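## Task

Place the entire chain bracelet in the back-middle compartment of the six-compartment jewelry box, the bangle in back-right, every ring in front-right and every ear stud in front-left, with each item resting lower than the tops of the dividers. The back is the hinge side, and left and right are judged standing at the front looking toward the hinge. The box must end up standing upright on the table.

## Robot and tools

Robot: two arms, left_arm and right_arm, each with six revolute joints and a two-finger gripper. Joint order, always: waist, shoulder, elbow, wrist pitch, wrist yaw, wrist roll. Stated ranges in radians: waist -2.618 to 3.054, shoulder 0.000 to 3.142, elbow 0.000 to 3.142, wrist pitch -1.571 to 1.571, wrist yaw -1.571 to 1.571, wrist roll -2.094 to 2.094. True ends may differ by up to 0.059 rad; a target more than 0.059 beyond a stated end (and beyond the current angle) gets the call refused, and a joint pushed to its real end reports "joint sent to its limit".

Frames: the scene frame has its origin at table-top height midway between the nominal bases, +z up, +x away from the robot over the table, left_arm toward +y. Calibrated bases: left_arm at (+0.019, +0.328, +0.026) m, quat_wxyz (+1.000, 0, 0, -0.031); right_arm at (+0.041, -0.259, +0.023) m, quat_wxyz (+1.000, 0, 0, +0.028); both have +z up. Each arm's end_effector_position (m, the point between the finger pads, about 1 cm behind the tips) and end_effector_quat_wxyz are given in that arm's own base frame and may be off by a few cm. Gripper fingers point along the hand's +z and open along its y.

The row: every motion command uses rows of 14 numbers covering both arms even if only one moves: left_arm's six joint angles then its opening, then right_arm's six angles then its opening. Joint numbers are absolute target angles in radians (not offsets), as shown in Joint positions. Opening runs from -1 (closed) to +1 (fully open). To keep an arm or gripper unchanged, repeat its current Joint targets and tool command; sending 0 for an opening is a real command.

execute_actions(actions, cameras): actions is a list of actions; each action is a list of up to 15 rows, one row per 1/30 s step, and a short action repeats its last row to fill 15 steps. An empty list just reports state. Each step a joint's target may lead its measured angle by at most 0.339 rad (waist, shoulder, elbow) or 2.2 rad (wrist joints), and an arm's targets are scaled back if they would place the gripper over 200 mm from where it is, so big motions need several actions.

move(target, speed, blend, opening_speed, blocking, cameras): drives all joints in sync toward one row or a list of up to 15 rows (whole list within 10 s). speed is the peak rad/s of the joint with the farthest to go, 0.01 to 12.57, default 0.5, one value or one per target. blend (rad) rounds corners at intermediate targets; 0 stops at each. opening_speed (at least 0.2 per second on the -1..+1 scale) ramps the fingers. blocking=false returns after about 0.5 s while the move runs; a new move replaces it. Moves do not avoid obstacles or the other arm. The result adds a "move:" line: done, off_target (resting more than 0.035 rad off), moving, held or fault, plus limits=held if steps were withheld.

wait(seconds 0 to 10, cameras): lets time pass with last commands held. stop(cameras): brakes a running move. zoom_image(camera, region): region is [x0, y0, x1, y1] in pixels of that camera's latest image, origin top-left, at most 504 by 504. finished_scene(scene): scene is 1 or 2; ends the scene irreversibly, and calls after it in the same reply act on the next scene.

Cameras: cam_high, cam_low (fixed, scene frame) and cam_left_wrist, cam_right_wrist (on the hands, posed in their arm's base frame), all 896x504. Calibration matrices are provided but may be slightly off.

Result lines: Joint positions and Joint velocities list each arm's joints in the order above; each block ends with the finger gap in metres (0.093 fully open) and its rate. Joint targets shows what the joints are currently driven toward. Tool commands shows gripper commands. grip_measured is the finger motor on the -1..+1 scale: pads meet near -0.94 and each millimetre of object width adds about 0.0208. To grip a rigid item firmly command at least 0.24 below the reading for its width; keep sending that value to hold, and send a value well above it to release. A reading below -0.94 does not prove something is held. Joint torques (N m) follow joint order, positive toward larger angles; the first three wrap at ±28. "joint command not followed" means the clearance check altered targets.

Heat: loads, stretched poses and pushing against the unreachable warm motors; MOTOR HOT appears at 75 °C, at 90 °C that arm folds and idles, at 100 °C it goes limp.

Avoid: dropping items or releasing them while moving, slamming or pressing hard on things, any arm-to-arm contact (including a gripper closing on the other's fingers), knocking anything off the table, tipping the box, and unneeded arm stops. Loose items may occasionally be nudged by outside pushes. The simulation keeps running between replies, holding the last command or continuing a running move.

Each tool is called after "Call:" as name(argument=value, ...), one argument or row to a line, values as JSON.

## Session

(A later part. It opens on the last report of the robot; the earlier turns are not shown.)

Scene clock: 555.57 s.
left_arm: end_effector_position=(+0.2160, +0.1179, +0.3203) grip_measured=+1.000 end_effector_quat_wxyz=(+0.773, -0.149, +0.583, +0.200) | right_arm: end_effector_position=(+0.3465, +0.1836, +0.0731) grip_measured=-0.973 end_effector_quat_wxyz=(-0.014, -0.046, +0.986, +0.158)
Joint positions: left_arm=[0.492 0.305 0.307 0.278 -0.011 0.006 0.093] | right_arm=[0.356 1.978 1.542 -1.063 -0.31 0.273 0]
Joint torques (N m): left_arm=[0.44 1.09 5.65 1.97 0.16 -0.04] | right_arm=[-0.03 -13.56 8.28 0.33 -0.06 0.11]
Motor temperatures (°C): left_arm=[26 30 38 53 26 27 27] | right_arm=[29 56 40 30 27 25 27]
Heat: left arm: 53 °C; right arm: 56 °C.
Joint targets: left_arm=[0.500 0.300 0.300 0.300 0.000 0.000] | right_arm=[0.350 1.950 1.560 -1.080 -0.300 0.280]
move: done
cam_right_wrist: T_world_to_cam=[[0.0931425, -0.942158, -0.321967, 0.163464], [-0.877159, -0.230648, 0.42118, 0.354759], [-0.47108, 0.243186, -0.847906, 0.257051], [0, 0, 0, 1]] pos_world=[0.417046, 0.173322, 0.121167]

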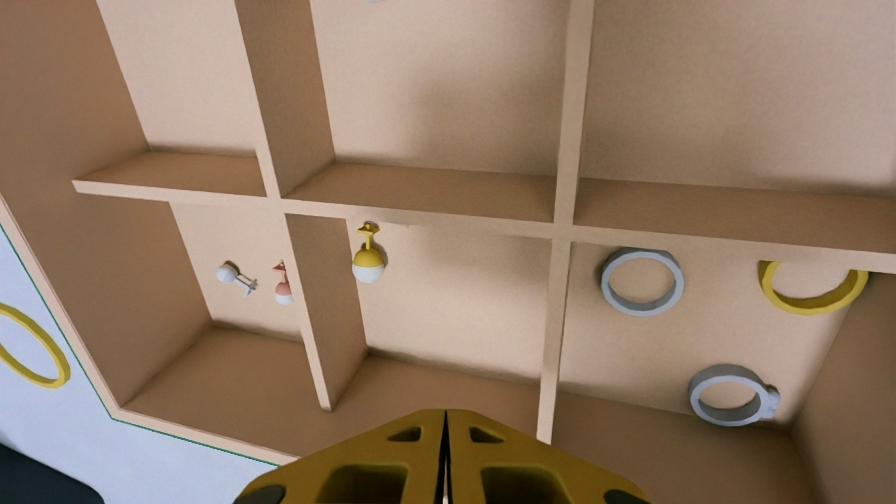

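Call:
move(
  target=[
    [0.5,0.3,0.3,0.3,0,0,1,0.431,2.02,1.53,-0.98,-0.46,0.28,-1],
    [0.5,0.3,0.3,0.3,0,0,1,0.431,2.095,1.436,-0.81,-0.46,0.28,-1],
  ],
  speed=0.25,
  cameras=["cam_right_wrist"],
)

Call:
move(
  target=[0.5,0.3,0.3,0.3,0,0,1,0.431,2.112,1.415,-0.77,-0.46,0.28,-1],
  speed=0.1,
  cameras=["cam_right_wrist"],
)

Scene clock: 606.87 s.
left_arm: end_effector_position=(+0.2160, +0.1179, +0.3203) grip_measured=+1.000 end_effector_quat_wxyz=(+0.773, -0.149, +0.583, +0.200) | right_arm: end_effector_position=(+0.3344, +0.2328, +0.0233) grip_measured=-0.973 end_effector_quat_wxyz=(-0.037, -0.084, +0.970, +0.225)
Joint positions: left_arm=[0.492 0.305 0.307 0.278 -0.011 0.006 0.093] | right_arm=[0.427 2.077 1.444 -0.851 -0.451 0.273 0]
Joint torques (N m): left_arm=[0.44 1.09 5.65 1.97 0.17 -0.04] | right_arm=[0.87 -9.78 5.38 0.95 -0.34 0.1]
Motor temperatures (°C): left_arm=[26 30 37 53 26 27 27] | right_arm=[29 60 41 30 27 25 27]
Heat: left arm: 53 °C; right arm: 60 °C.
Joint targets: left_arm=[0.500 0.300 0.300 0.300 0.000 0.000] | right_arm=[0.431 2.095 1.436 -0.810 -0.460 0.280]
move: off_target (right_arm); right_arm: the wrist pitch is farthest, 0.041 rad from its target
cam_right_wrist: T_world_to_cam=[[0.152877, -0.879174, -0.451311, 0.163379], [-0.836402, -0.358346, 0.414752, 0.392703], [-0.526365, 0.314072, -0.790126, 0.19777], [0, 0, 0, 1]] pos_world=[0.40758, 0.222248, 0.0671234]

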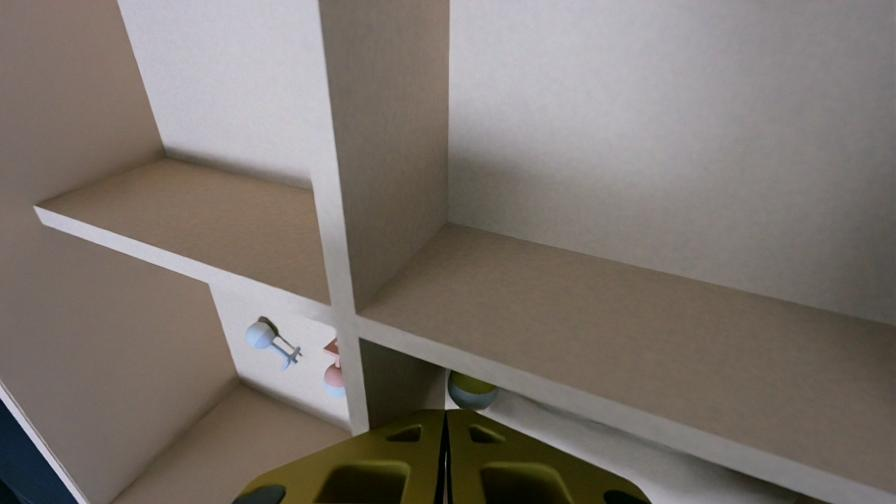

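Scene clock: 607.60 s.
left_arm: end_effector_position=(+0.2160, +0.1179, +0.3203) grip_measured=+1.000 end_effector_quat_wxyz=(+0.773, -0.149, +0.583, +0.200) | right_arm: end_effector_position=(+0.3360, +0.2310, +0.0176) grip_measured=-0.973 end_effector_quat_wxyz=(-0.032, -0.083, +0.971, +0.223)
Joint positions: left_arm=[0.492 0.305 0.307 0.278 -0.011 0.006 0.093] | right_arm=[0.423 2.081 1.428 -0.823 -0.446 0.273 0]
Joint torques (N m): left_arm=[0.44 1.09 5.67 1.97 0.17 -0.04] | right_arm=[1.18 -8.61 4.9 1.1 -0.39 0.1]
Motor temperatures (°C): left_arm=[26 30 37 53 26 27 27] | right_arm=[29 60 41 30 27 25 27]
Heat: left arm: 53 °C; right arm: 60 °C.
Joint targets: left_arm=[0.500 0.300 0.300 0.300 0.000 0.000] | right_arm=[0.431 2.112 1.415 -0.770 -0.460 0.280]
move: off_target (right_arm); right_arm: the wrist pitch is farthest, 0.053 rad from its target
cam_right_wrist: T_world_to_cam=[[0.152702, -0.880629, -0.448524, 0.159337], [-0.84117, -0.354049, 0.408758, 0.396535], [-0.518764, 0.314867, -0.794823, 0.192013], [0, 0, 0, 1]] pos_world=[0.408831, 0.220251, 0.061996]

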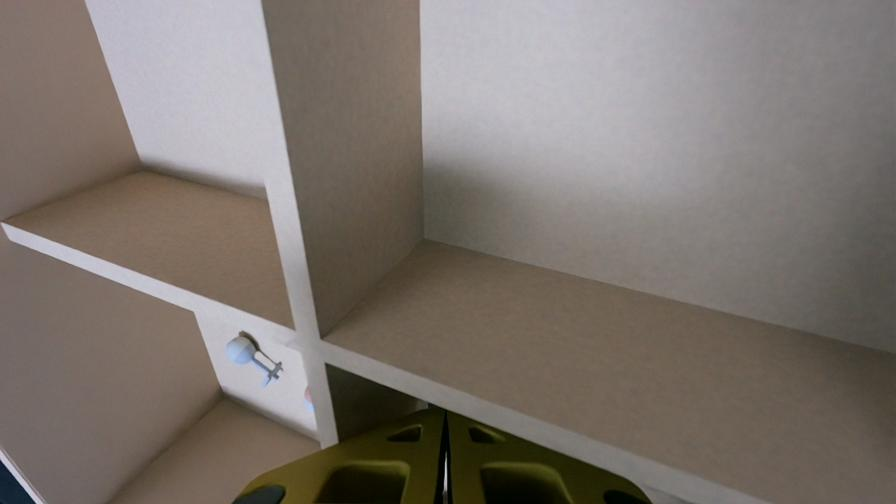

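Call:
move(
  target=[
    [0.5,0.3,0.3,0.3,0,0,1,0.40,2.03,1.52,-0.98,-0.5,0.25,-1],
    [0.5,0.3,0.3,0.3,0,0,1,0.325,2.05,1.44,-0.87,-0.76,0.18,-1],
    [0.5,0.3,0.3,0.3,0,0,1,0.325,2.085,1.382,-0.765,-0.76,0.18,-1],
  ],
  speed=0.3,
  cameras=["cam_right_wrist","cam_low"],
)

Scene clock: 625.17 s.
left_arm: end_effector_position=(+0.2160, +0.1179, +0.3203) grip_measured=+1.000 end_effector_quat_wxyz=(+0.773, -0.149, +0.583, +0.200) | right_arm: end_effector_position=(+0.3363, +0.2369, +0.0425) grip_measured=-0.973 end_effector_quat_wxyz=(-0.048, -0.082, +0.926, +0.366)
Joint positions: left_arm=[0.492 0.305 0.307 0.278 -0.011 0.006 0.093] | right_arm=[0.33 2.068 1.39 -0.788 -0.751 0.195 0]
Joint torques (N m): left_arm=[0.43 1.09 5.67 1.97 0.17 -0.04] | right_arm=[0.02 -9.76 5.33 0.83 -0.54 -0.13]
Motor temperatures (°C): left_arm=[26 30 37 53 26 27 27] | right_arm=[29 60 41 30 27 25 27]
Heat: left arm: 53 °C; right arm: 60 °C.
Joint targets: left_arm=[0.500 0.300 0.300 0.300 0.000 0.000] | right_arm=[0.325 2.085 1.382 -0.765 -0.760 0.180]
move: done
cam_right_wrist: T_world_to_cam=[[0.12117, -0.709795, -0.693909, 0.156171], [-0.818104, -0.46731, 0.335152, 0.410861], [-0.56216, 0.527079, -0.63731, 0.167801], [0, 0, 0, 1]] pos_world=[0.411535, 0.214404, 0.0776087]
Images, in order (width x height): cam_low 896x504, cam_right_wrist 896x504.

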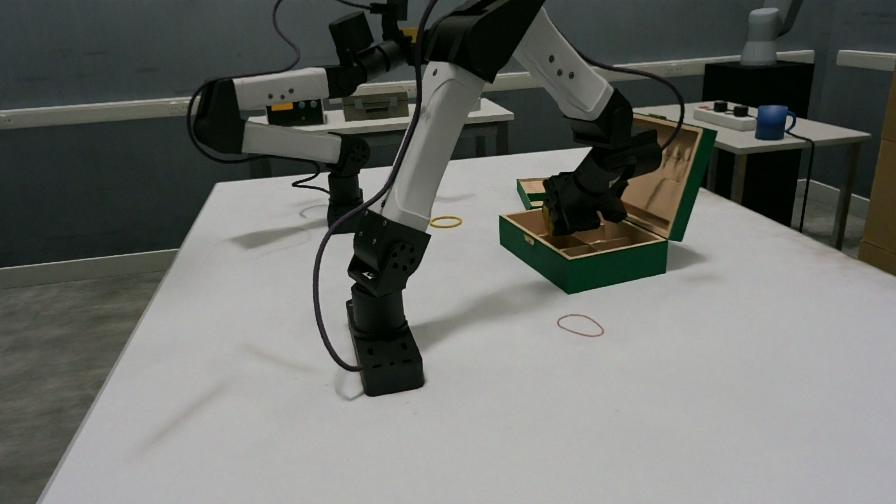

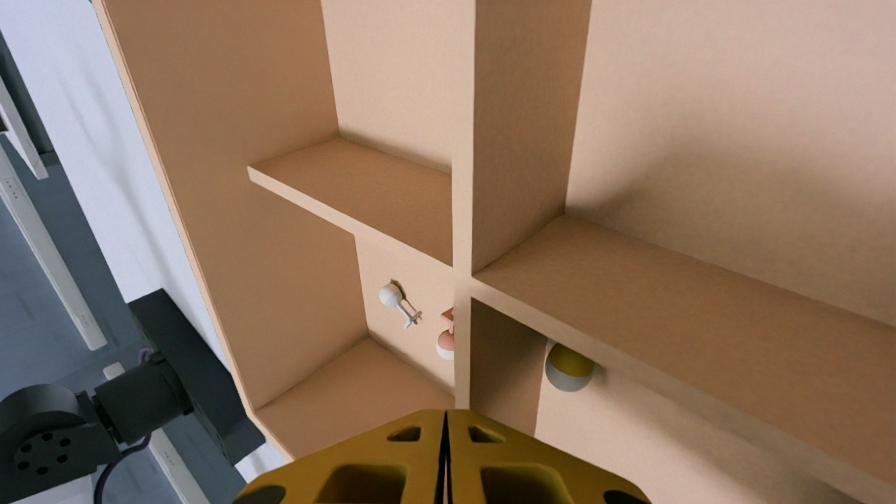

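Call:
move(
  target=[
    [0.5,0.3,0.3,0.3,0,0,1,0.304,2.085,1.382,-0.765,-0.76,0.18,-1],
    [0.5,0.3,0.3,0.3,0,0,1,0.304,2.122,1.349,-0.698,-0.76,0.18,-1],
  ],
  speed=0.15,
  cameras=["cam_right_wrist"],
)

Scene clock: 647.27 s.
left_arm: end_effector_position=(+0.2160, +0.1179, +0.3203) grip_measured=+1.000 end_effector_quat_wxyz=(+0.773, -0.149, +0.583, +0.200) | right_arm: end_effector_position=(+0.3399, +0.2287, +0.0218) grip_measured=-0.973 end_effector_quat_wxyz=(-0.049, -0.069, +0.927, +0.367)
Joint positions: left_arm=[0.492 0.305 0.307 0.278 -0.011 0.006 0.093] | right_arm=[0.307 2.105 1.357 -0.729 -0.753 0.195 0]
Joint torques (N m): left_arm=[0.44 1.09 5.67 1.97 0.16 -0.04] | right_arm=[0.18 -9.85 5.15 0.86 -0.51 -0.13]
Motor temperatures (°C): left_arm=[26 30 37 53 26 27 27] | right_arm=[29 58 40 30 27 25 27]
Heat: left arm: 53 °C; right arm: 58 °C.
Joint targets: left_arm=[0.500 0.300 0.300 0.300 0.000 0.000] | right_arm=[0.304 2.122 1.349 -0.698 -0.760 0.180]
move: done
cam_right_wrist: T_world_to_cam=[[0.0973959, -0.713639, -0.693709, 0.144587], [-0.824744, -0.448009, 0.345088, 0.414563], [-0.557057, 0.538522, -0.632204, 0.156432], [0, 0, 0, 1]] pos_world=[0.414967, 0.204669, 0.0561375]

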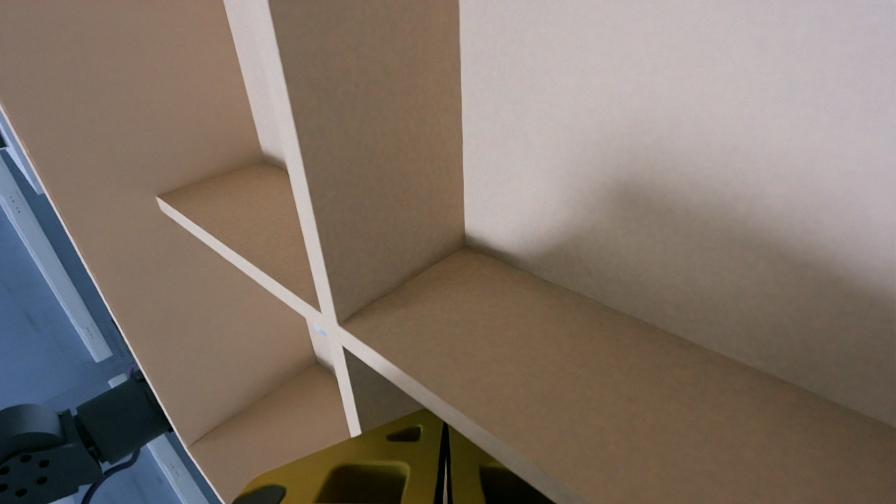

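Call:
move(
  target=[
    [0.5,0.3,0.3,0.3,0,0,1,0.304,2.135,1.335,-0.672,-0.76,0.18,-1],
    [0.5,0.3,0.3,0.3,0,0,1,0.235,2.135,1.335,-0.672,-0.76,0.18,-1],
  ],
  speed=0.06,
  cameras=["cam_right_wrist"],
)

Call:
move(
  target=[0.5,0.3,0.3,0.3,0,0,1,0.25,2.0,1.56,-1.05,-0.5,0.2,-1],
  speed=0.3,
  cameras=["cam_right_wrist"],
)

Scene clock: 657.53 s.
left_arm: end_effector_position=(+0.2160, +0.1179, +0.3203) grip_measured=+1.000 end_effector_quat_wxyz=(+0.773, -0.149, +0.583, +0.200) | right_arm: end_effector_position=(+0.3450, +0.2206, +0.0237) grip_measured=-0.973 end_effector_quat_wxyz=(-0.046, -0.060, +0.916, +0.394)
Joint positions: left_arm=[0.492 0.305 0.307 0.278 -0.011 0.006 0.093] | right_arm=[0.266 2.112 1.344 -0.713 -0.812 0.174 0]
Joint torques (N m): left_arm=[0.43 1.1 5.65 1.97 0.16 -0.04] | right_arm=[-2.18 -9.18 4.97 0.96 0.06 0.06]
Motor temperatures (°C): left_arm=[26 30 37 53 26 27 27] | right_arm=[29 58 40 30 27 25 27]
Heat: left arm: 53 °C; right arm: 58 °C.
Joint targets: left_arm=[0.500 0.300 0.300 0.300 0.000 0.000] | right_arm=[0.235 2.135 1.335 -0.672 -0.760 0.180]
move: off_target (right_arm); right_arm: the wrist yaw is farthest, 0.052 rad from its target
cam_right_wrist: T_world_to_cam=[[0.0787319, -0.674104, -0.734429, 0.138226], [-0.832573, -0.449655, 0.323468, 0.41809], [-0.548291, 0.585999, -0.596643, 0.150497], [0, 0, 0, 1]] pos_world=[0.419724, 0.192984, 0.0560708]

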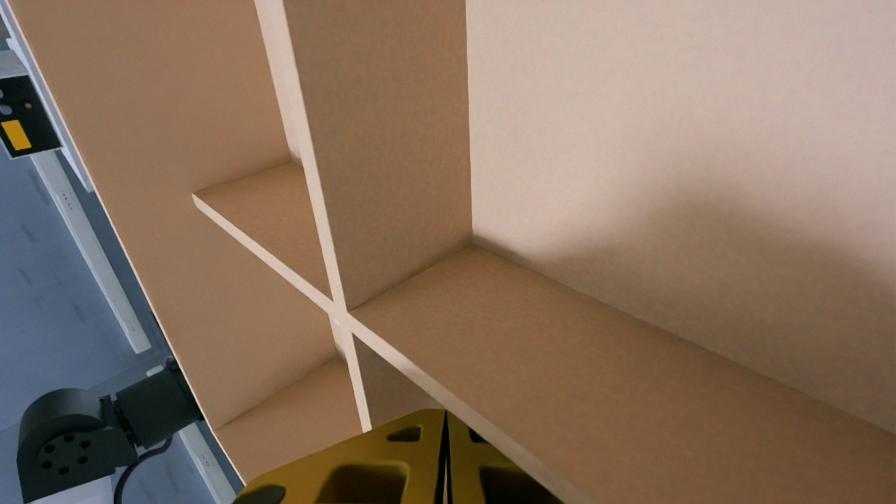

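Scene clock: 659.47 s.
left_arm: end_effector_position=(+0.2160, +0.1179, +0.3203) grip_measured=+1.000 end_effector_quat_wxyz=(+0.773, -0.149, +0.583, +0.200) | right_arm: end_effector_position=(+0.3598, +0.1771, +0.0678) grip_measured=-0.973 end_effector_quat_wxyz=(-0.031, -0.036, +0.967, +0.251)
Joint positions: left_arm=[0.492 0.305 0.307 0.278 -0.011 0.006 0.093] | right_arm=[0.251 2.029 1.542 -1.033 -0.51 0.189 0]
Joint torques (N m): left_arm=[0.43 1.09 5.65 1.97 0.17 -0.04] | right_arm=[0.39 -14.09 8.13 0.29 -0.21 0.13]
Motor temperatures (°C): left_arm=[26 30 37 53 26 27 27] | right_arm=[29 58 40 30 27 25 27]
Heat: left arm: 53 °C; right arm: 58 °C.
Joint targets: left_arm=[0.500 0.300 0.300 0.300 0.000 0.000] | right_arm=[0.250 2.000 1.560 -1.050 -0.500 0.200]
move: done
cam_right_wrist: T_world_to_cam=[[0.0600103, -0.865559, -0.497199, 0.164619], [-0.861649, -0.296384, 0.411968, 0.373869], [-0.503944, 0.403689, -0.763594, 0.238035], [0, 0, 0, 1]] pos_world=[0.432221, 0.157204, 0.109589]

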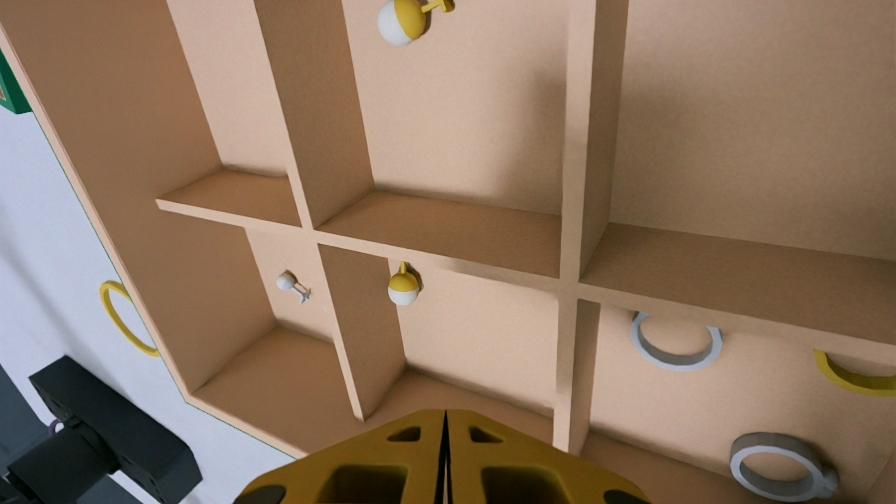

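Call:
move(
  target=[
    [0.5,0.3,0.3,0.3,0,0,1,0.38,2.03,1.54,-0.99,-0.46,0.28,-1],
    [0.5,0.3,0.3,0.3,0,0,1,0.418,2.09,1.461,-0.842,-0.46,0.28,-1],
    [0.5,0.3,0.3,0.3,0,0,1,0.418,2.105,1.441,-0.807,-0.46,0.28,-1],
  ],
  speed=0.2,
  cameras=["cam_right_wrist"],
)

Call:
move(
  target=[0.5,0.3,0.3,0.3,0,0,1,0.418,2.117,1.425,-0.78,-0.46,0.28,-1],
  speed=0.1,
  cameras=["cam_right_wrist"],
)

Scene clock: 686.07 s.
left_arm: end_effector_position=(+0.2160, +0.1179, +0.3203) grip_measured=+1.000 end_effector_quat_wxyz=(+0.773, -0.149, +0.583, +0.200) | right_arm: end_effector_position=(+0.3397, +0.2298, +0.0233) grip_measured=-0.973 end_effector_quat_wxyz=(-0.033, -0.080, +0.970, +0.229)
Joint positions: left_arm=[0.492 0.305 0.307 0.278 -0.011 0.006 0.093] | right_arm=[0.412 2.083 1.451 -0.846 -0.458 0.27 0]
Joint torques (N m): left_arm=[0.43 1.1 5.67 1.97 0.16 -0.04] | right_arm=[0.96 -9.43 5.23 0.96 -0.3 0.13]
Motor temperatures (°C): left_arm=[26 30 37 53 26 27 27] | right_arm=[29 62 40 29 27 25 27]
Heat: left arm: 53 °C; right arm: 62 °C.
Joint targets: left_arm=[0.500 0.300 0.300 0.300 0.000 0.000] | right_arm=[0.418 2.105 1.441 -0.807 -0.460 0.280]
move: off_target (right_arm); right_arm: the wrist pitch is farthest, 0.039 rad from its target
cam_right_wrist: T_world_to_cam=[[0.145049, -0.87696, -0.458151, 0.162284], [-0.841767, -0.352729, 0.408668, 0.396756], [-0.519989, 0.326379, -0.789359, 0.196515], [0, 0, 0, 1]] pos_world=[0.412622, 0.218126, 0.0673299]

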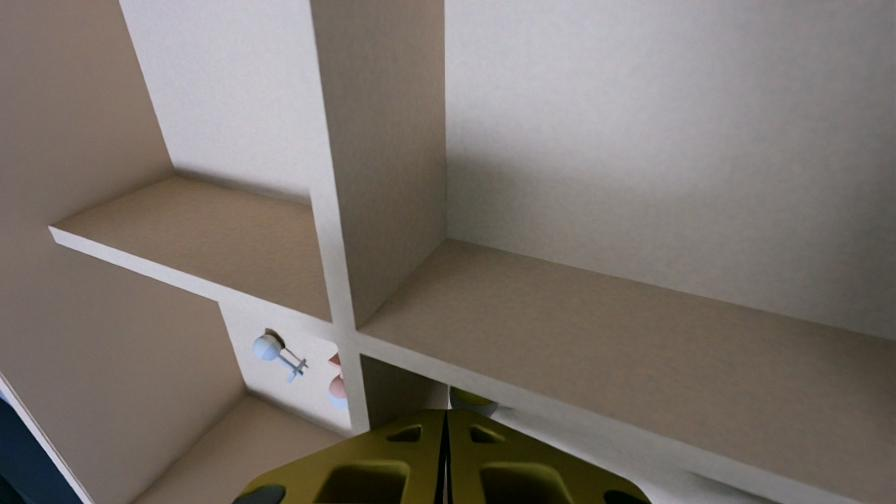

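Scene clock: 686.80 s.
left_arm: end_effector_position=(+0.2160, +0.1179, +0.3203) grip_measured=+1.000 end_effector_quat_wxyz=(+0.773, -0.149, +0.583, +0.200) | right_arm: end_effector_position=(+0.3410, +0.2280, +0.0177) grip_measured=-0.973 end_effector_quat_wxyz=(-0.030, -0.079, +0.971, +0.225)
Joint positions: left_arm=[0.492 0.305 0.307 0.278 -0.011 0.006 0.093] | right_arm=[0.411 2.088 1.438 -0.824 -0.447 0.271 0]
Joint torques (N m): left_arm=[0.44 1.09 5.67 1.97 0.17 -0.04] | right_arm=[1.1 -8.8 4.96 1.01 -0.38 0.12]
Motor temperatures (°C): left_arm=[26 30 37 53 26 27 27] | right_arm=[29 62 40 29 27 25 27]
Heat: left arm: 53 °C; right arm: 62 °C.
Joint targets: left_arm=[0.500 0.300 0.300 0.300 0.000 0.000] | right_arm=[0.418 2.117 1.425 -0.780 -0.460 0.280]
move: off_target (right_arm); right_arm: the wrist pitch is farthest, 0.044 rad from its target
cam_right_wrist: T_world_to_cam=[[0.145602, -0.881007, -0.45014, 0.158467], [-0.845855, -0.346848, 0.405247, 0.399631], [-0.513156, 0.321749, -0.795706, 0.192167], [0, 0, 0, 1]] pos_world=[0.413569, 0.216392, 0.0622916]

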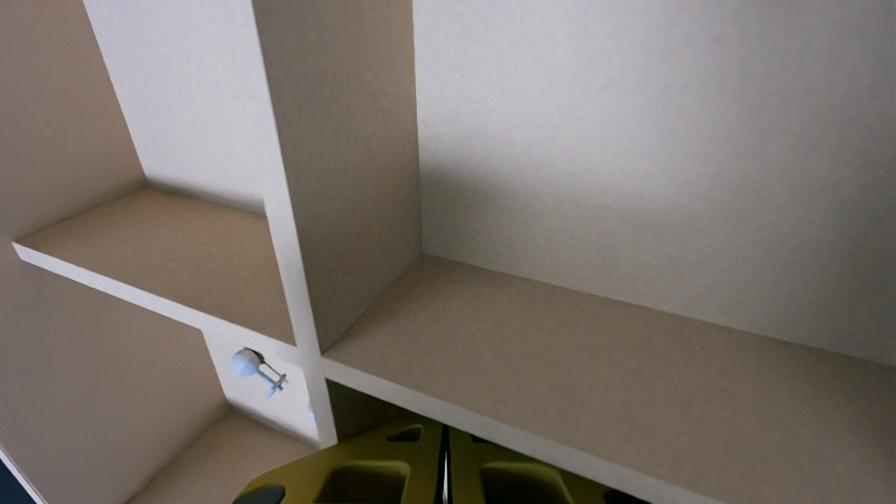

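Call:
move(
  target=[
    [0.5,0.3,0.3,0.3,0,0,1,0.345,2.119,1.424,-0.778,-0.46,0.28,-1],
  ],
  speed=0.06,
  cameras=["cam_right_wrist"],
)

Call:
move(
  target=[0.5,0.3,0.3,0.3,0,0,1,0.35,1.95,1.56,-1.08,-0.3,0.28,-1],
  speed=0.3,
  cameras=["cam_right_wrist"],
)

Scene clock: 696.33 s.
left_arm: end_effector_position=(+0.2160, +0.1179, +0.3203) grip_measured=+1.000 end_effector_quat_wxyz=(+0.773, -0.149, +0.583, +0.200) | right_arm: end_effector_position=(+0.3498, +0.2147, +0.0146) grip_measured=-0.973 end_effector_quat_wxyz=(-0.031, -0.053, +0.969, +0.239)
Joint positions: left_arm=[0.492 0.305 0.307 0.278 -0.011 0.006 0.093] | right_arm=[0.36 2.097 1.429 -0.809 -0.478 0.273 0]
Joint torques (N m): left_arm=[0.44 1.09 5.65 1.97 0.17 -0.04] | right_arm=[-0.87 -9.52 5.61 0.87 -0.1 0.11]
Motor temperatures (°C): left_arm=[26 30 37 53 26 27 27] | right_arm=[29 62 41 30 27 25 27]
Heat: left arm: 53 °C; right arm: 62 °C.
Joint targets: left_arm=[0.500 0.300 0.300 0.300 0.000 0.000] | right_arm=[0.345 2.119 1.424 -0.778 -0.460 0.280]
move: done
cam_right_wrist: T_world_to_cam=[[0.0946128, -0.87446, -0.475781, 0.160887], [-0.856009, -0.315452, 0.40956, 0.400408], [-0.50823, 0.368523, -0.778391, 0.186463], [0, 0, 0, 1]] pos_world=[0.422297, 0.198283, 0.0576977]

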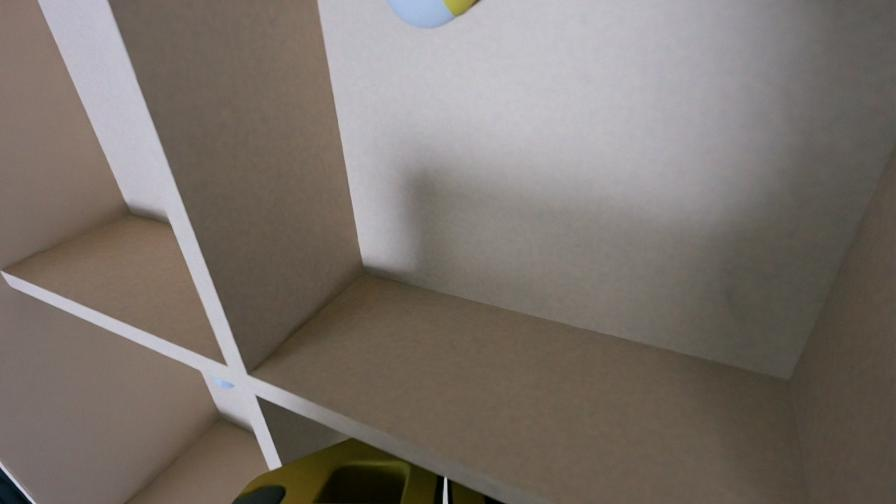

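Scene clock: 698.00 s.
left_arm: end_effector_position=(+0.2160, +0.1179, +0.3203) grip_measured=+1.000 end_effector_quat_wxyz=(+0.773, -0.149, +0.583, +0.200) | right_arm: end_effector_position=(+0.3470, +0.1826, +0.0731) grip_measured=-0.973 end_effector_quat_wxyz=(-0.014, -0.045, +0.986, +0.158)
Joint positions: left_arm=[0.492 0.305 0.307 0.278 -0.011 0.006 0.093] | right_arm=[0.353 1.978 1.542 -1.063 -0.31 0.273 0]
Joint torques (N m): left_arm=[0.44 1.09 5.65 1.97 0.16 -0.05] | right_arm=[0.2 -13.56 8.27 0.32 -0.1 0.11]
Motor temperatures (°C): left_arm=[26 30 37 53 26 27 27] | right_arm=[29 62 41 30 27 25 27]
Heat: left arm: 53 °C; right arm: 62 °C.
Joint targets: left_arm=[0.500 0.300 0.300 0.300 0.000 0.000] | right_arm=[0.350 1.950 1.560 -1.080 -0.300 0.280]
move: done
cam_right_wrist: T_world_to_cam=[[0.0906863, -0.942407, -0.321938, 0.163461], [-0.87774, -0.228357, 0.421219, 0.354704], [-0.470477, 0.244379, -0.847898, 0.257049], [0, 0, 0, 1]] pos_world=[0.41745, 0.172229, 0.121167]

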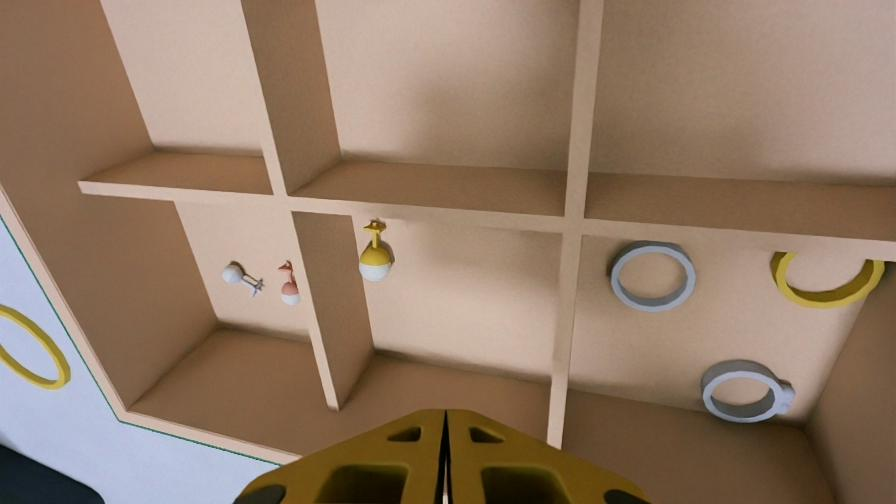

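Call:
move(
  target=[
    [0.5,0.3,0.3,0.3,0,0,1,0.36,1.9,1.56,-1.08,-0.3,-0.4,-0.42],
    [0.5,0.3,0.3,0.3,0,0,1,0.425,1.915,1.253,-0.58,-0.46,-1.24,-0.42],
  ],
  speed=0.5,
  cameras=["cam_right_wrist"],
)

Scene clock: 729.83 s.
left_arm: end_effector_position=(+0.2160, +0.1179, +0.3203) grip_measured=+1.000 end_effector_quat_wxyz=(+0.773, -0.149, +0.583, +0.200) | right_arm: end_effector_position=(+0.3442, +0.2322, +0.0387) grip_measured=-0.422 end_effector_quat_wxyz=(-0.218, +0.729, -0.633, -0.142)
Joint positions: left_arm=[0.492 0.305 0.307 0.278 -0.011 0.006 0.093] | right_arm=[0.42 1.933 1.262 -0.602 -0.441 -1.225 0.025]
Joint torques (N m): left_arm=[0.43 1.09 5.65 1.97 0.17 -0.04] | right_arm=[0.95 -12.12 5.61 1.16 -0.51 -0.08]
Motor temperatures (°C): left_arm=[26 30 37 53 26 27 27] | right_arm=[29 63 41 29 27 25 27]
Heat: left arm: 53 °C; right arm: 63 °C.
Joint targets: left_arm=[0.500 0.300 0.300 0.300 0.000 0.000] | right_arm=[0.425 1.915 1.253 -0.580 -0.460 -1.240]
move: done
cam_right_wrist: T_world_to_cam=[[0.984677, 0.114437, 0.131586, -0.371302], [0.122873, -0.990734, -0.0578575, 0.229296], [0.123746, 0.0731394, -0.989615, 0.0551815], [0, 0, 0, 1]] pos_world=[0.33061, 0.265627, 0.116733]

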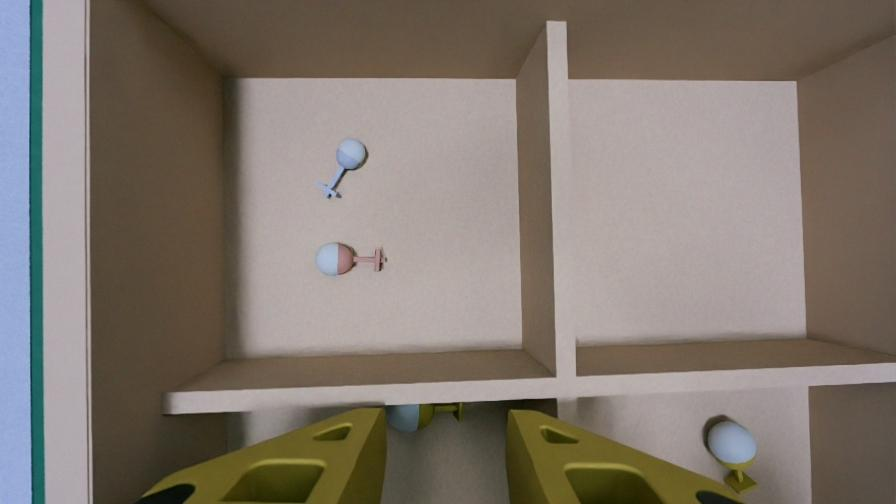

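Call:
move(
  target=[
    [0.5,0.3,0.3,0.3,0,0,1,0.421,1.95,1.208,-0.508,-0.46,-1.24,-0.42],
  ],
  speed=0.2,
  cameras=["cam_right_wrist"],
)

Call:
move(
  target=[
    [0.5,0.3,0.3,0.3,0,0,1,0.421,1.987,1.172,-0.432,-0.46,-1.24,-0.42],
  ],
  speed=0.15,
  cameras=["cam_right_wrist"],
)

Scene clock: 741.47 s.
left_arm: end_effector_position=(+0.2160, +0.1179, +0.3203) grip_measured=+1.000 end_effector_quat_wxyz=(+0.773, -0.149, +0.583, +0.200) | right_arm: end_effector_position=(+0.3423, +0.2316, +0.0305) grip_measured=-0.422 end_effector_quat_wxyz=(-0.223, +0.730, -0.630, -0.140)
Joint positions: left_arm=[0.492 0.305 0.307 0.278 -0.011 0.006 0.093] | right_arm=[0.42 1.933 1.222 -0.552 -0.442 -1.229 0.025]
Joint torques (N m): left_arm=[0.42 1.09 5.67 1.97 0.17 -0.04] | right_arm=[0.61 -8.72 5.03 1.4 -0.49 -0.06]
Motor temperatures (°C): left_arm=[26 30 37 54 26 27 27] | right_arm=[29 62 41 30 27 25 27]
Heat: left arm: 54 °C; right arm: 62 °C.
Joint targets: left_arm=[0.500 0.300 0.300 0.300 0.000 0.000] | right_arm=[0.421 1.950 1.208 -0.508 -0.460 -1.240]
move: off_target (right_arm); right_arm: the wrist pitch is farthest, 0.044 rad from its target
cam_right_wrist: T_world_to_cam=[[0.982669, 0.117323, 0.143515, -0.368619], [0.127198, -0.989959, -0.0616575, 0.22692], [0.13484, 0.0788438, -0.987726, 0.0421732], [0, 0, 0, 1]] pos_world=[0.32768, 0.264564, 0.108549]

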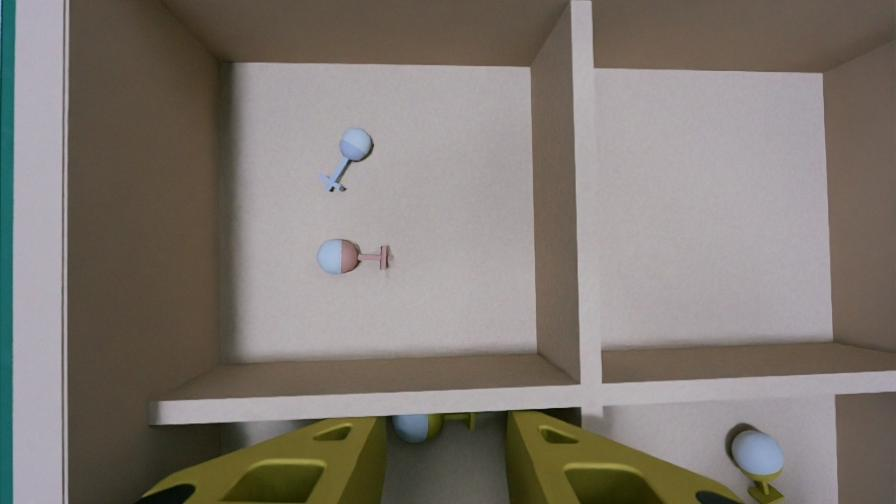

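Scene clock: 742.33 s.
left_arm: end_effector_position=(+0.2160, +0.1179, +0.3203) grip_measured=+1.000 end_effector_quat_wxyz=(+0.773, -0.149, +0.583, +0.200) | right_arm: end_effector_position=(+0.3424, +0.2318, +0.0283) grip_measured=-0.422 end_effector_quat_wxyz=(-0.234, +0.730, -0.625, -0.146)
Joint positions: left_arm=[0.492 0.305 0.307 0.278 -0.011 0.006 0.093] | right_arm=[0.411 1.933 1.201 -0.519 -0.466 -1.239 0.025]
Joint torques (N m): left_arm=[0.43 1.09 5.65 1.97 0.16 -0.04] | right_arm=[1.37 -5.16 3.69 1.86 -0.28 0.03]
Motor temperatures (°C): left_arm=[26 30 37 54 26 27 27] | right_arm=[29 62 41 30 27 25 27]
Heat: left arm: 54 °C; right arm: 62 °C.
Joint targets: left_arm=[0.500 0.300 0.300 0.300 0.000 0.000] | right_arm=[0.421 1.987 1.172 -0.432 -0.460 -1.240]
move: off_target (right_arm); right_arm: the wrist pitch is farthest, 0.087 rad from its target
cam_right_wrist: T_world_to_cam=[[0.98076, 0.121032, 0.15317, -0.368896], [0.135197, -0.987107, -0.0856842, 0.2242], [0.140825, 0.104744, -0.984478, 0.031761], [0, 0, 0, 1]] pos_world=[0.327015, 0.262631, 0.106982]

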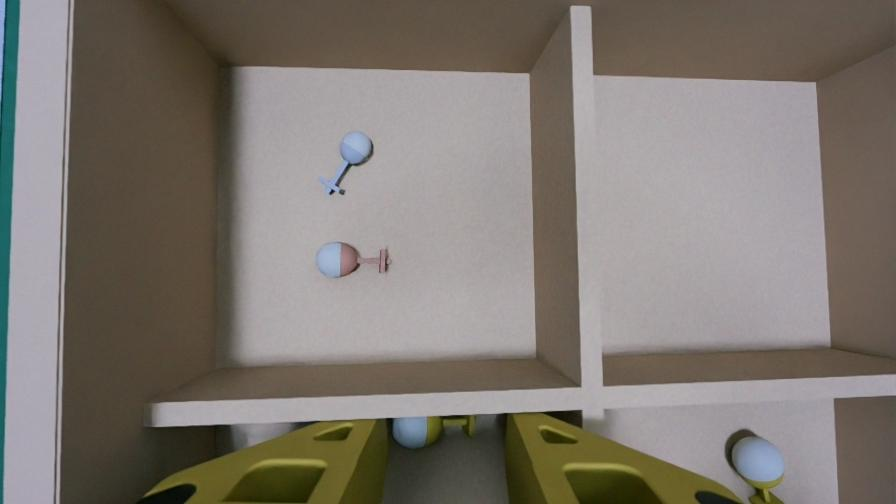

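Call:
move(
  target=[
    [0.5,0.3,0.3,0.3,0,0,1,0.42,1.88,1.28,-0.65,-0.46,-1.24,-0.42],
    [0.5,0.3,0.3,0.3,0,0,1,0.418,1.815,0.997,-0.22,-0.46,-1.24,-0.42],
  ],
  speed=0.3,
  cameras=["cam_right_wrist","cam_low"],
)

Scene clock: 759.17 s.
left_arm: end_effector_position=(+0.2160, +0.1179, +0.3203) grip_measured=+1.000 end_effector_quat_wxyz=(+0.773, -0.149, +0.583, +0.200) | right_arm: end_effector_position=(+0.3399, +0.2303, +0.0262) grip_measured=-0.422 end_effector_quat_wxyz=(-0.301, +0.732, -0.601, -0.108)
Joint positions: left_arm=[0.492 0.305 0.307 0.278 -0.011 0.006 0.093] | right_arm=[0.413 1.844 1.006 -0.252 -0.457 -1.239 0.025]
Joint torques (N m): left_arm=[0.43 1.09 5.67 1.97 0.16 -0.04] | right_arm=[0.88 -12.08 5.35 1.59 -0.33 0.06]
Motor temperatures (°C): left_arm=[26 30 37 54 26 27 27] | right_arm=[29 59 40 31 27 25 27]
Heat: left arm: 54 °C; right arm: 59 °C.
Joint targets: left_arm=[0.500 0.300 0.300 0.300 0.000 0.000] | right_arm=[0.418 1.815 0.997 -0.220 -0.460 -1.240]
move: done
cam_right_wrist: T_world_to_cam=[[0.946194, 0.107382, 0.305264, -0.355022], [0.149959, -0.981435, -0.119573, 0.21746], [0.286757, 0.158917, -0.944731, -0.0329174], [0, 0, 0, 1]] pos_world=[0.312748, 0.256777, 0.10328]
Images, in order (width x height): cam_low 896x504, cam_right_wrist 896x504.

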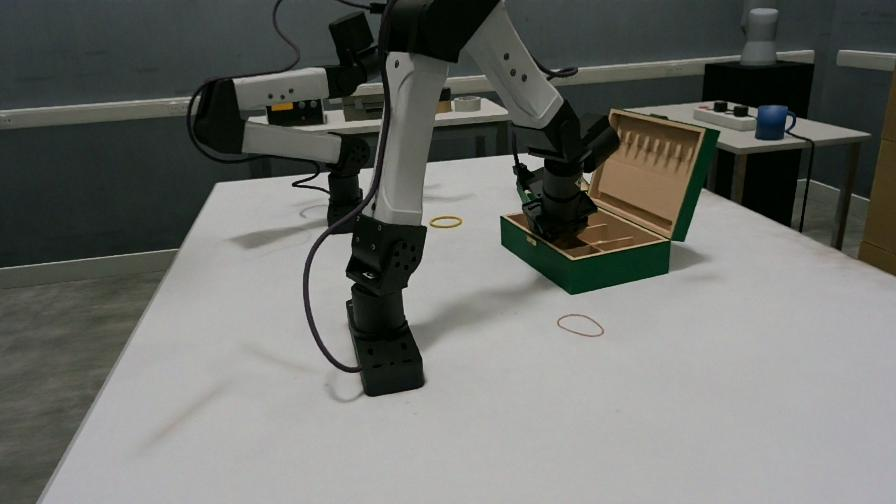

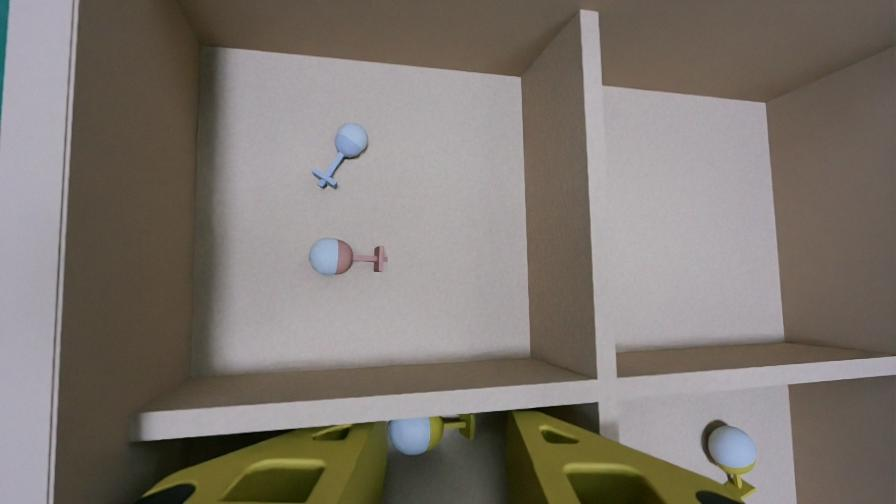

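Call:
move(
  target=[0.5,0.3,0.3,0.3,0,0,1,0.418,1.886,0.943,-0.098,-0.46,-1.24,-0.42],
  speed=0.15,
  cameras=["cam_right_wrist"],
)

Scene clock: 764.90 s.
left_arm: end_effector_position=(+0.2160, +0.1179, +0.3203) grip_measured=+1.000 end_effector_quat_wxyz=(+0.773, -0.149, +0.583, +0.200) | right_arm: end_effector_position=(+0.3422, +0.2324, +0.0235) grip_measured=-0.422 end_effector_quat_wxyz=(-0.324, +0.731, -0.592, -0.102)
Joint positions: left_arm=[0.492 0.305 0.307 0.278 -0.011 0.006 0.093] | right_arm=[0.412 1.843 0.961 -0.157 -0.468 -1.239 0.025]
Joint torques (N m): left_arm=[0.44 1.09 5.67 1.97 0.17 -0.04] | right_arm=[0.99 -5.15 4.48 1.94 -0.23 0.06]
Motor temperatures (°C): left_arm=[26 30 37 54 26 27 27] | right_arm=[29 59 40 31 27 25 27]
Heat: left arm: 54 °C; right arm: 59 °C.
Joint targets: left_arm=[0.500 0.300 0.300 0.300 0.000 0.000] | right_arm=[0.418 1.886 0.943 -0.098 -0.460 -1.240]
move: off_target (right_arm); right_arm: the wrist pitch is farthest, 0.059 rad from its target
cam_right_wrist: T_world_to_cam=[[0.931837, 0.10139, 0.348424, -0.351345], [0.159141, -0.977095, -0.141281, 0.215221], [0.326119, 0.187099, -0.926628, -0.0568838], [0, 0, 0, 1]] pos_world=[0.311697, 0.256557, 0.100114]

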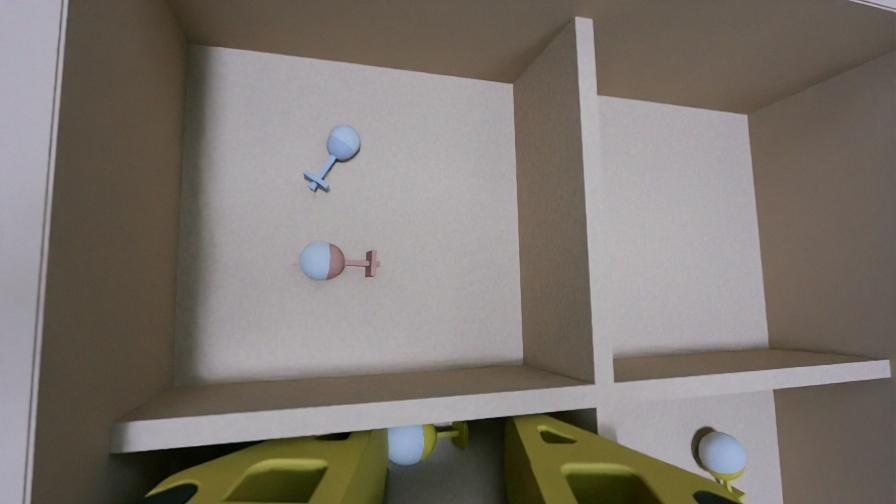

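Call:
move(
  target=[
    [0.5,0.3,0.3,0.3,0,0,1,0.418,1.80,1.0,-0.22,-0.46,-1.24,-0.36],
    [0.5,0.3,0.3,0.3,0,0,1,0.424,1.876,0.93,-0.095,-0.46,-1.24,-0.36],
  ],
  speed=0.2,
  cameras=["cam_right_wrist"],
)

Scene clock: 777.00 s.
left_arm: end_effector_position=(+0.2160, +0.1179, +0.3203) grip_measured=+1.000 end_effector_quat_wxyz=(+0.773, -0.149, +0.583, +0.200) | right_arm: end_effector_position=(+0.3440, +0.2328, +0.0268) grip_measured=-0.363 end_effector_quat_wxyz=(-0.333, +0.732, -0.587, -0.093)
Joint positions: left_arm=[0.492 0.305 0.307 0.278 -0.011 0.006 0.093] | right_arm=[0.414 1.83 0.949 -0.134 -0.459 -1.243 0.028]
Joint torques (N m): left_arm=[0.44 1.09 5.65 1.97 0.16 -0.04] | right_arm=[1.29 -4.83 4.41 1.8 -0.3 0.09]
Motor temperatures (°C): left_arm=[26 30 37 54 26 27 27] | right_arm=[29 57 40 32 27 25 27]
Heat: left arm: 54 °C; right arm: 57 °C.
Joint targets: left_arm=[0.500 0.300 0.300 0.300 0.000 0.000] | right_arm=[0.424 1.876 0.930 -0.095 -0.460 -1.240]
move: off_target (right_arm); right_arm: the shoulder is farthest, 0.046 rad from its target
cam_right_wrist: T_world_to_cam=[[0.92207, 0.101111, 0.373581, -0.351411], [0.163484, -0.976681, -0.139168, 0.214173], [0.350798, 0.189397, -0.917098, -0.0636876], [0, 0, 0, 1]] pos_world=[0.311353, 0.256772, 0.102679]

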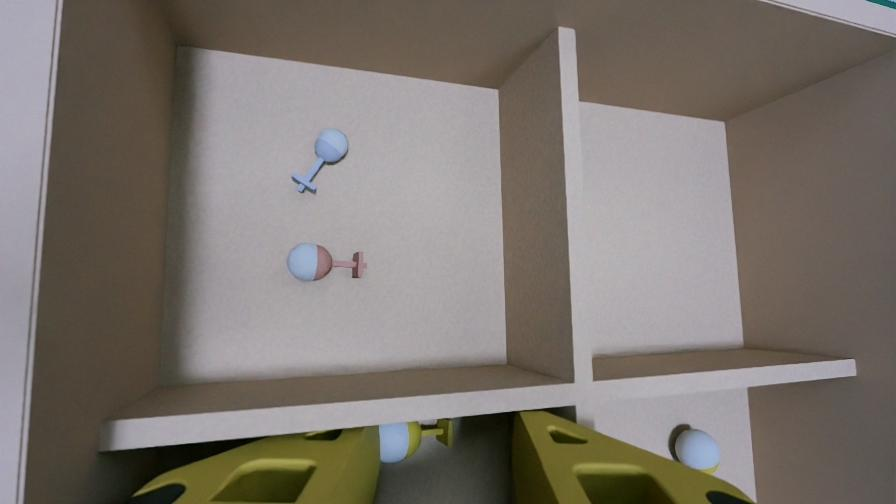

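Call:
move(
  target=[
    [0.5,0.3,0.3,0.3,0,0,1,0.418,1.80,1.13,-0.45,-0.46,-1.24,-0.4],
    [0.5,0.3,0.3,0.3,0,0,1,0.418,1.865,1.107,-0.385,-0.46,-1.24,-0.43],
    [0.5,0.3,0.3,0.3,0,0,1,0.418,1.93,1.05,-0.265,-0.46,-1.24,-0.43],
  ],
  speed=0.2,
  cameras=["cam_right_wrist"],
)

Scene clock: 794.43 s.
left_arm: end_effector_position=(+0.2160, +0.1179, +0.3203) grip_measured=+1.000 end_effector_quat_wxyz=(+0.773, -0.149, +0.583, +0.200) | right_arm: end_effector_position=(+0.3412, +0.2331, +0.0245) grip_measured=-0.428 end_effector_quat_wxyz=(-0.281, +0.734, -0.606, -0.124)
Joint positions: left_arm=[0.492 0.305 0.307 0.278 -0.011 0.006 0.093] | right_arm=[0.415 1.881 1.069 -0.329 -0.467 -1.243 0.025]
Joint torques (N m): left_arm=[0.44 1.09 5.68 1.97 0.17 -0.04] | right_arm=[0.77 -5.07 4.48 1.83 -0.24 0.09]
Motor temperatures (°C): left_arm=[26 30 37 54 26 27 27] | right_arm=[29 55 40 32 27 25 27]
Heat: left arm: 54 °C; right arm: 55 °C.
Joint targets: left_arm=[0.500 0.300 0.300 0.300 0.000 0.000] | right_arm=[0.418 1.930 1.050 -0.265 -0.460 -1.240]
move: off_target (right_arm); right_arm: the wrist pitch is farthest, 0.064 rad from its target
cam_right_wrist: T_world_to_cam=[[0.958815, 0.118945, 0.257924, -0.36186], [0.152598, -0.981623, -0.114584, 0.218818], [0.239555, 0.149223, -0.959346, -0.0166053], [0, 0, 0, 1]] pos_world=[0.317543, 0.260317, 0.102475]

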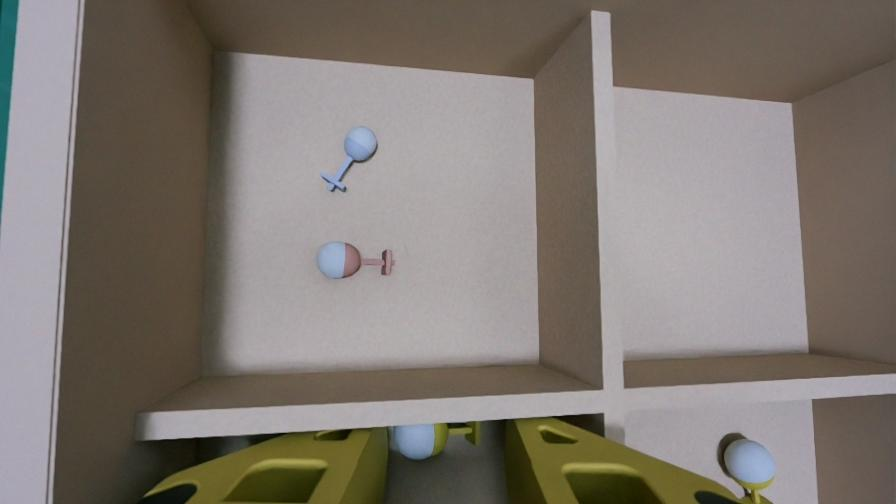

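Call:
move(
  target=[
    [0.5,0.3,0.3,0.3,0,0,1,0.403,1.87,1.09,-0.36,-0.46,-1.25,-0.43],
    [0.5,0.3,0.3,0.3,0,0,1,0.403,1.93,1.05,-0.265,-0.46,-1.25,-0.43],
  ],
  speed=0.15,
  cameras=["cam_right_wrist"],
)

Scene clock: 806.20 s.
left_arm: end_effector_position=(+0.2160, +0.1179, +0.3203) grip_measured=+1.000 end_effector_quat_wxyz=(+0.773, -0.149, +0.583, +0.200) | right_arm: end_effector_position=(+0.3414, +0.2326, +0.0250) grip_measured=-0.428 end_effector_quat_wxyz=(-0.285, +0.733, -0.605, -0.128)
Joint positions: left_arm=[0.492 0.305 0.307 0.278 -0.011 0.006 0.093] | right_arm=[0.409 1.88 1.066 -0.324 -0.48 -1.246 0.025]
Joint torques (N m): left_arm=[0.44 1.09 5.67 1.97 0.17 -0.05] | right_arm=[0.05 -5.03 4.7 1.77 -0.11 0]
Heat: left arm: 54 °C; right arm: 54 °C.
Joint targets: left_arm=[0.500 0.300 0.300 0.300 0.000 0.000] | right_arm=[0.403 1.930 1.050 -0.265 -0.460 -1.250]
move: off_target (right_arm); right_arm: the wrist pitch is farthest, 0.059 rad from its target
cam_right_wrist: T_world_to_cam=[[0.958936, 0.117793, 0.258005, -0.361951], [0.154177, -0.980028, -0.125601, 0.2177], [0.238057, 0.160221, -0.957945, -0.0181006], [0, 0, 0, 1]] pos_world=[0.317833, 0.258887, 0.103389]

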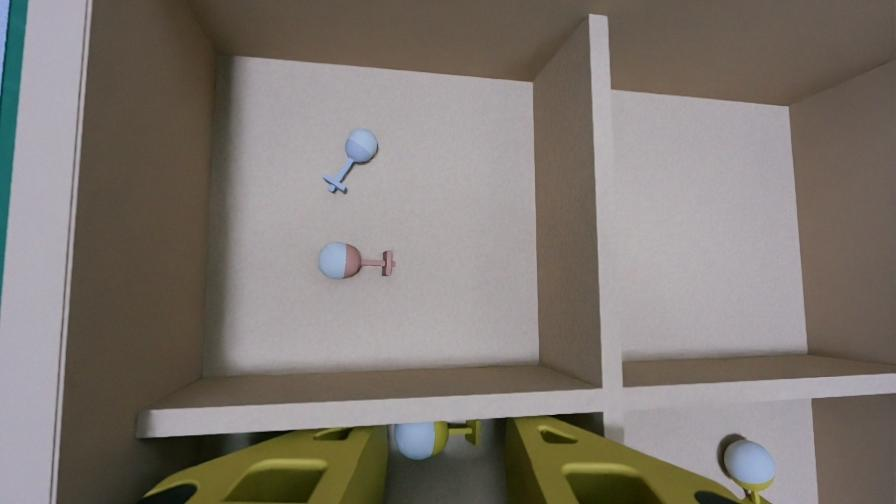

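Call:
move(
  target=[
    [0.5,0.3,0.3,0.3,0,0,1,0.403,1.83,1.16,-0.47,-0.46,-1.25,-0.43],
    [0.5,0.3,0.3,0.3,0,0,1,0.398,1.85,1.13,-0.43,-0.46,-1.25,-0.43],
    [0.5,0.3,0.3,0.3,0,0,1,0.398,1.93,1.05,-0.265,-0.46,-1.25,-0.43],
  ],
  speed=0.15,
  cameras=["cam_right_wrist"],
)

Scene clock: 824.27 s.
left_arm: end_effector_position=(+0.2160, +0.1179, +0.3203) grip_measured=+1.000 end_effector_quat_wxyz=(+0.773, -0.149, +0.583, +0.200) | right_arm: end_effector_position=(+0.3430, +0.2310, +0.0258) grip_measured=-0.428 end_effector_quat_wxyz=(-0.287, +0.731, -0.606, -0.128)
Joint positions: left_arm=[0.492 0.305 0.307 0.278 -0.011 0.006 0.093] | right_arm=[0.402 1.88 1.066 -0.323 -0.485 -1.246 0.025]
Joint torques (N m): left_arm=[0.43 1.1 5.67 1.97 0.16 -0.04] | right_arm=[0.17 -4.97 4.7 1.81 -0.07 0.02]
Heat: left arm: 54 °C; right arm: 53 °C.
Joint targets: left_arm=[0.500 0.300 0.300 0.300 0.000 0.000] | right_arm=[0.398 1.930 1.050 -0.265 -0.460 -1.250]
move: off_target (right_arm); right_arm: the wrist pitch is farthest, 0.058 rad from its target
cam_right_wrist: T_world_to_cam=[[0.959375, 0.112174, 0.258876, -0.36239], [0.149669, -0.98016, -0.129947, 0.217635], [0.239164, 0.163414, -0.957129, -0.0185962], [0, 0, 0, 1]] pos_world=[0.319542, 0.257007, 0.104296]

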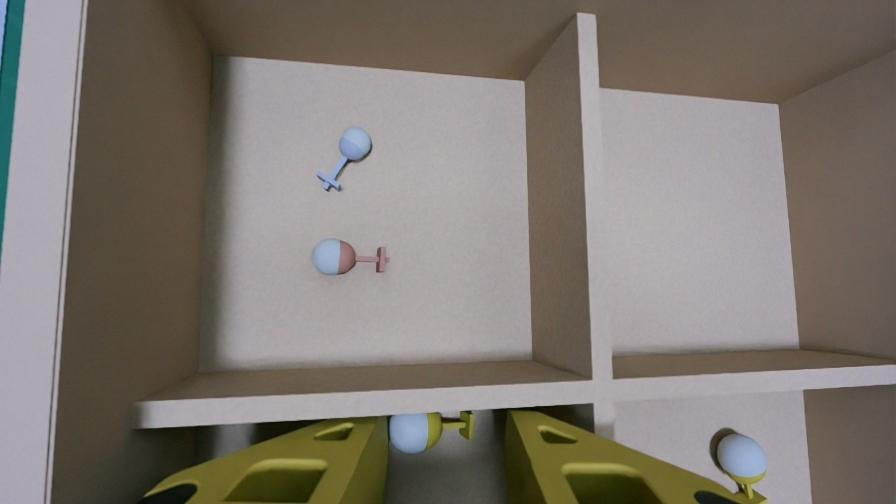

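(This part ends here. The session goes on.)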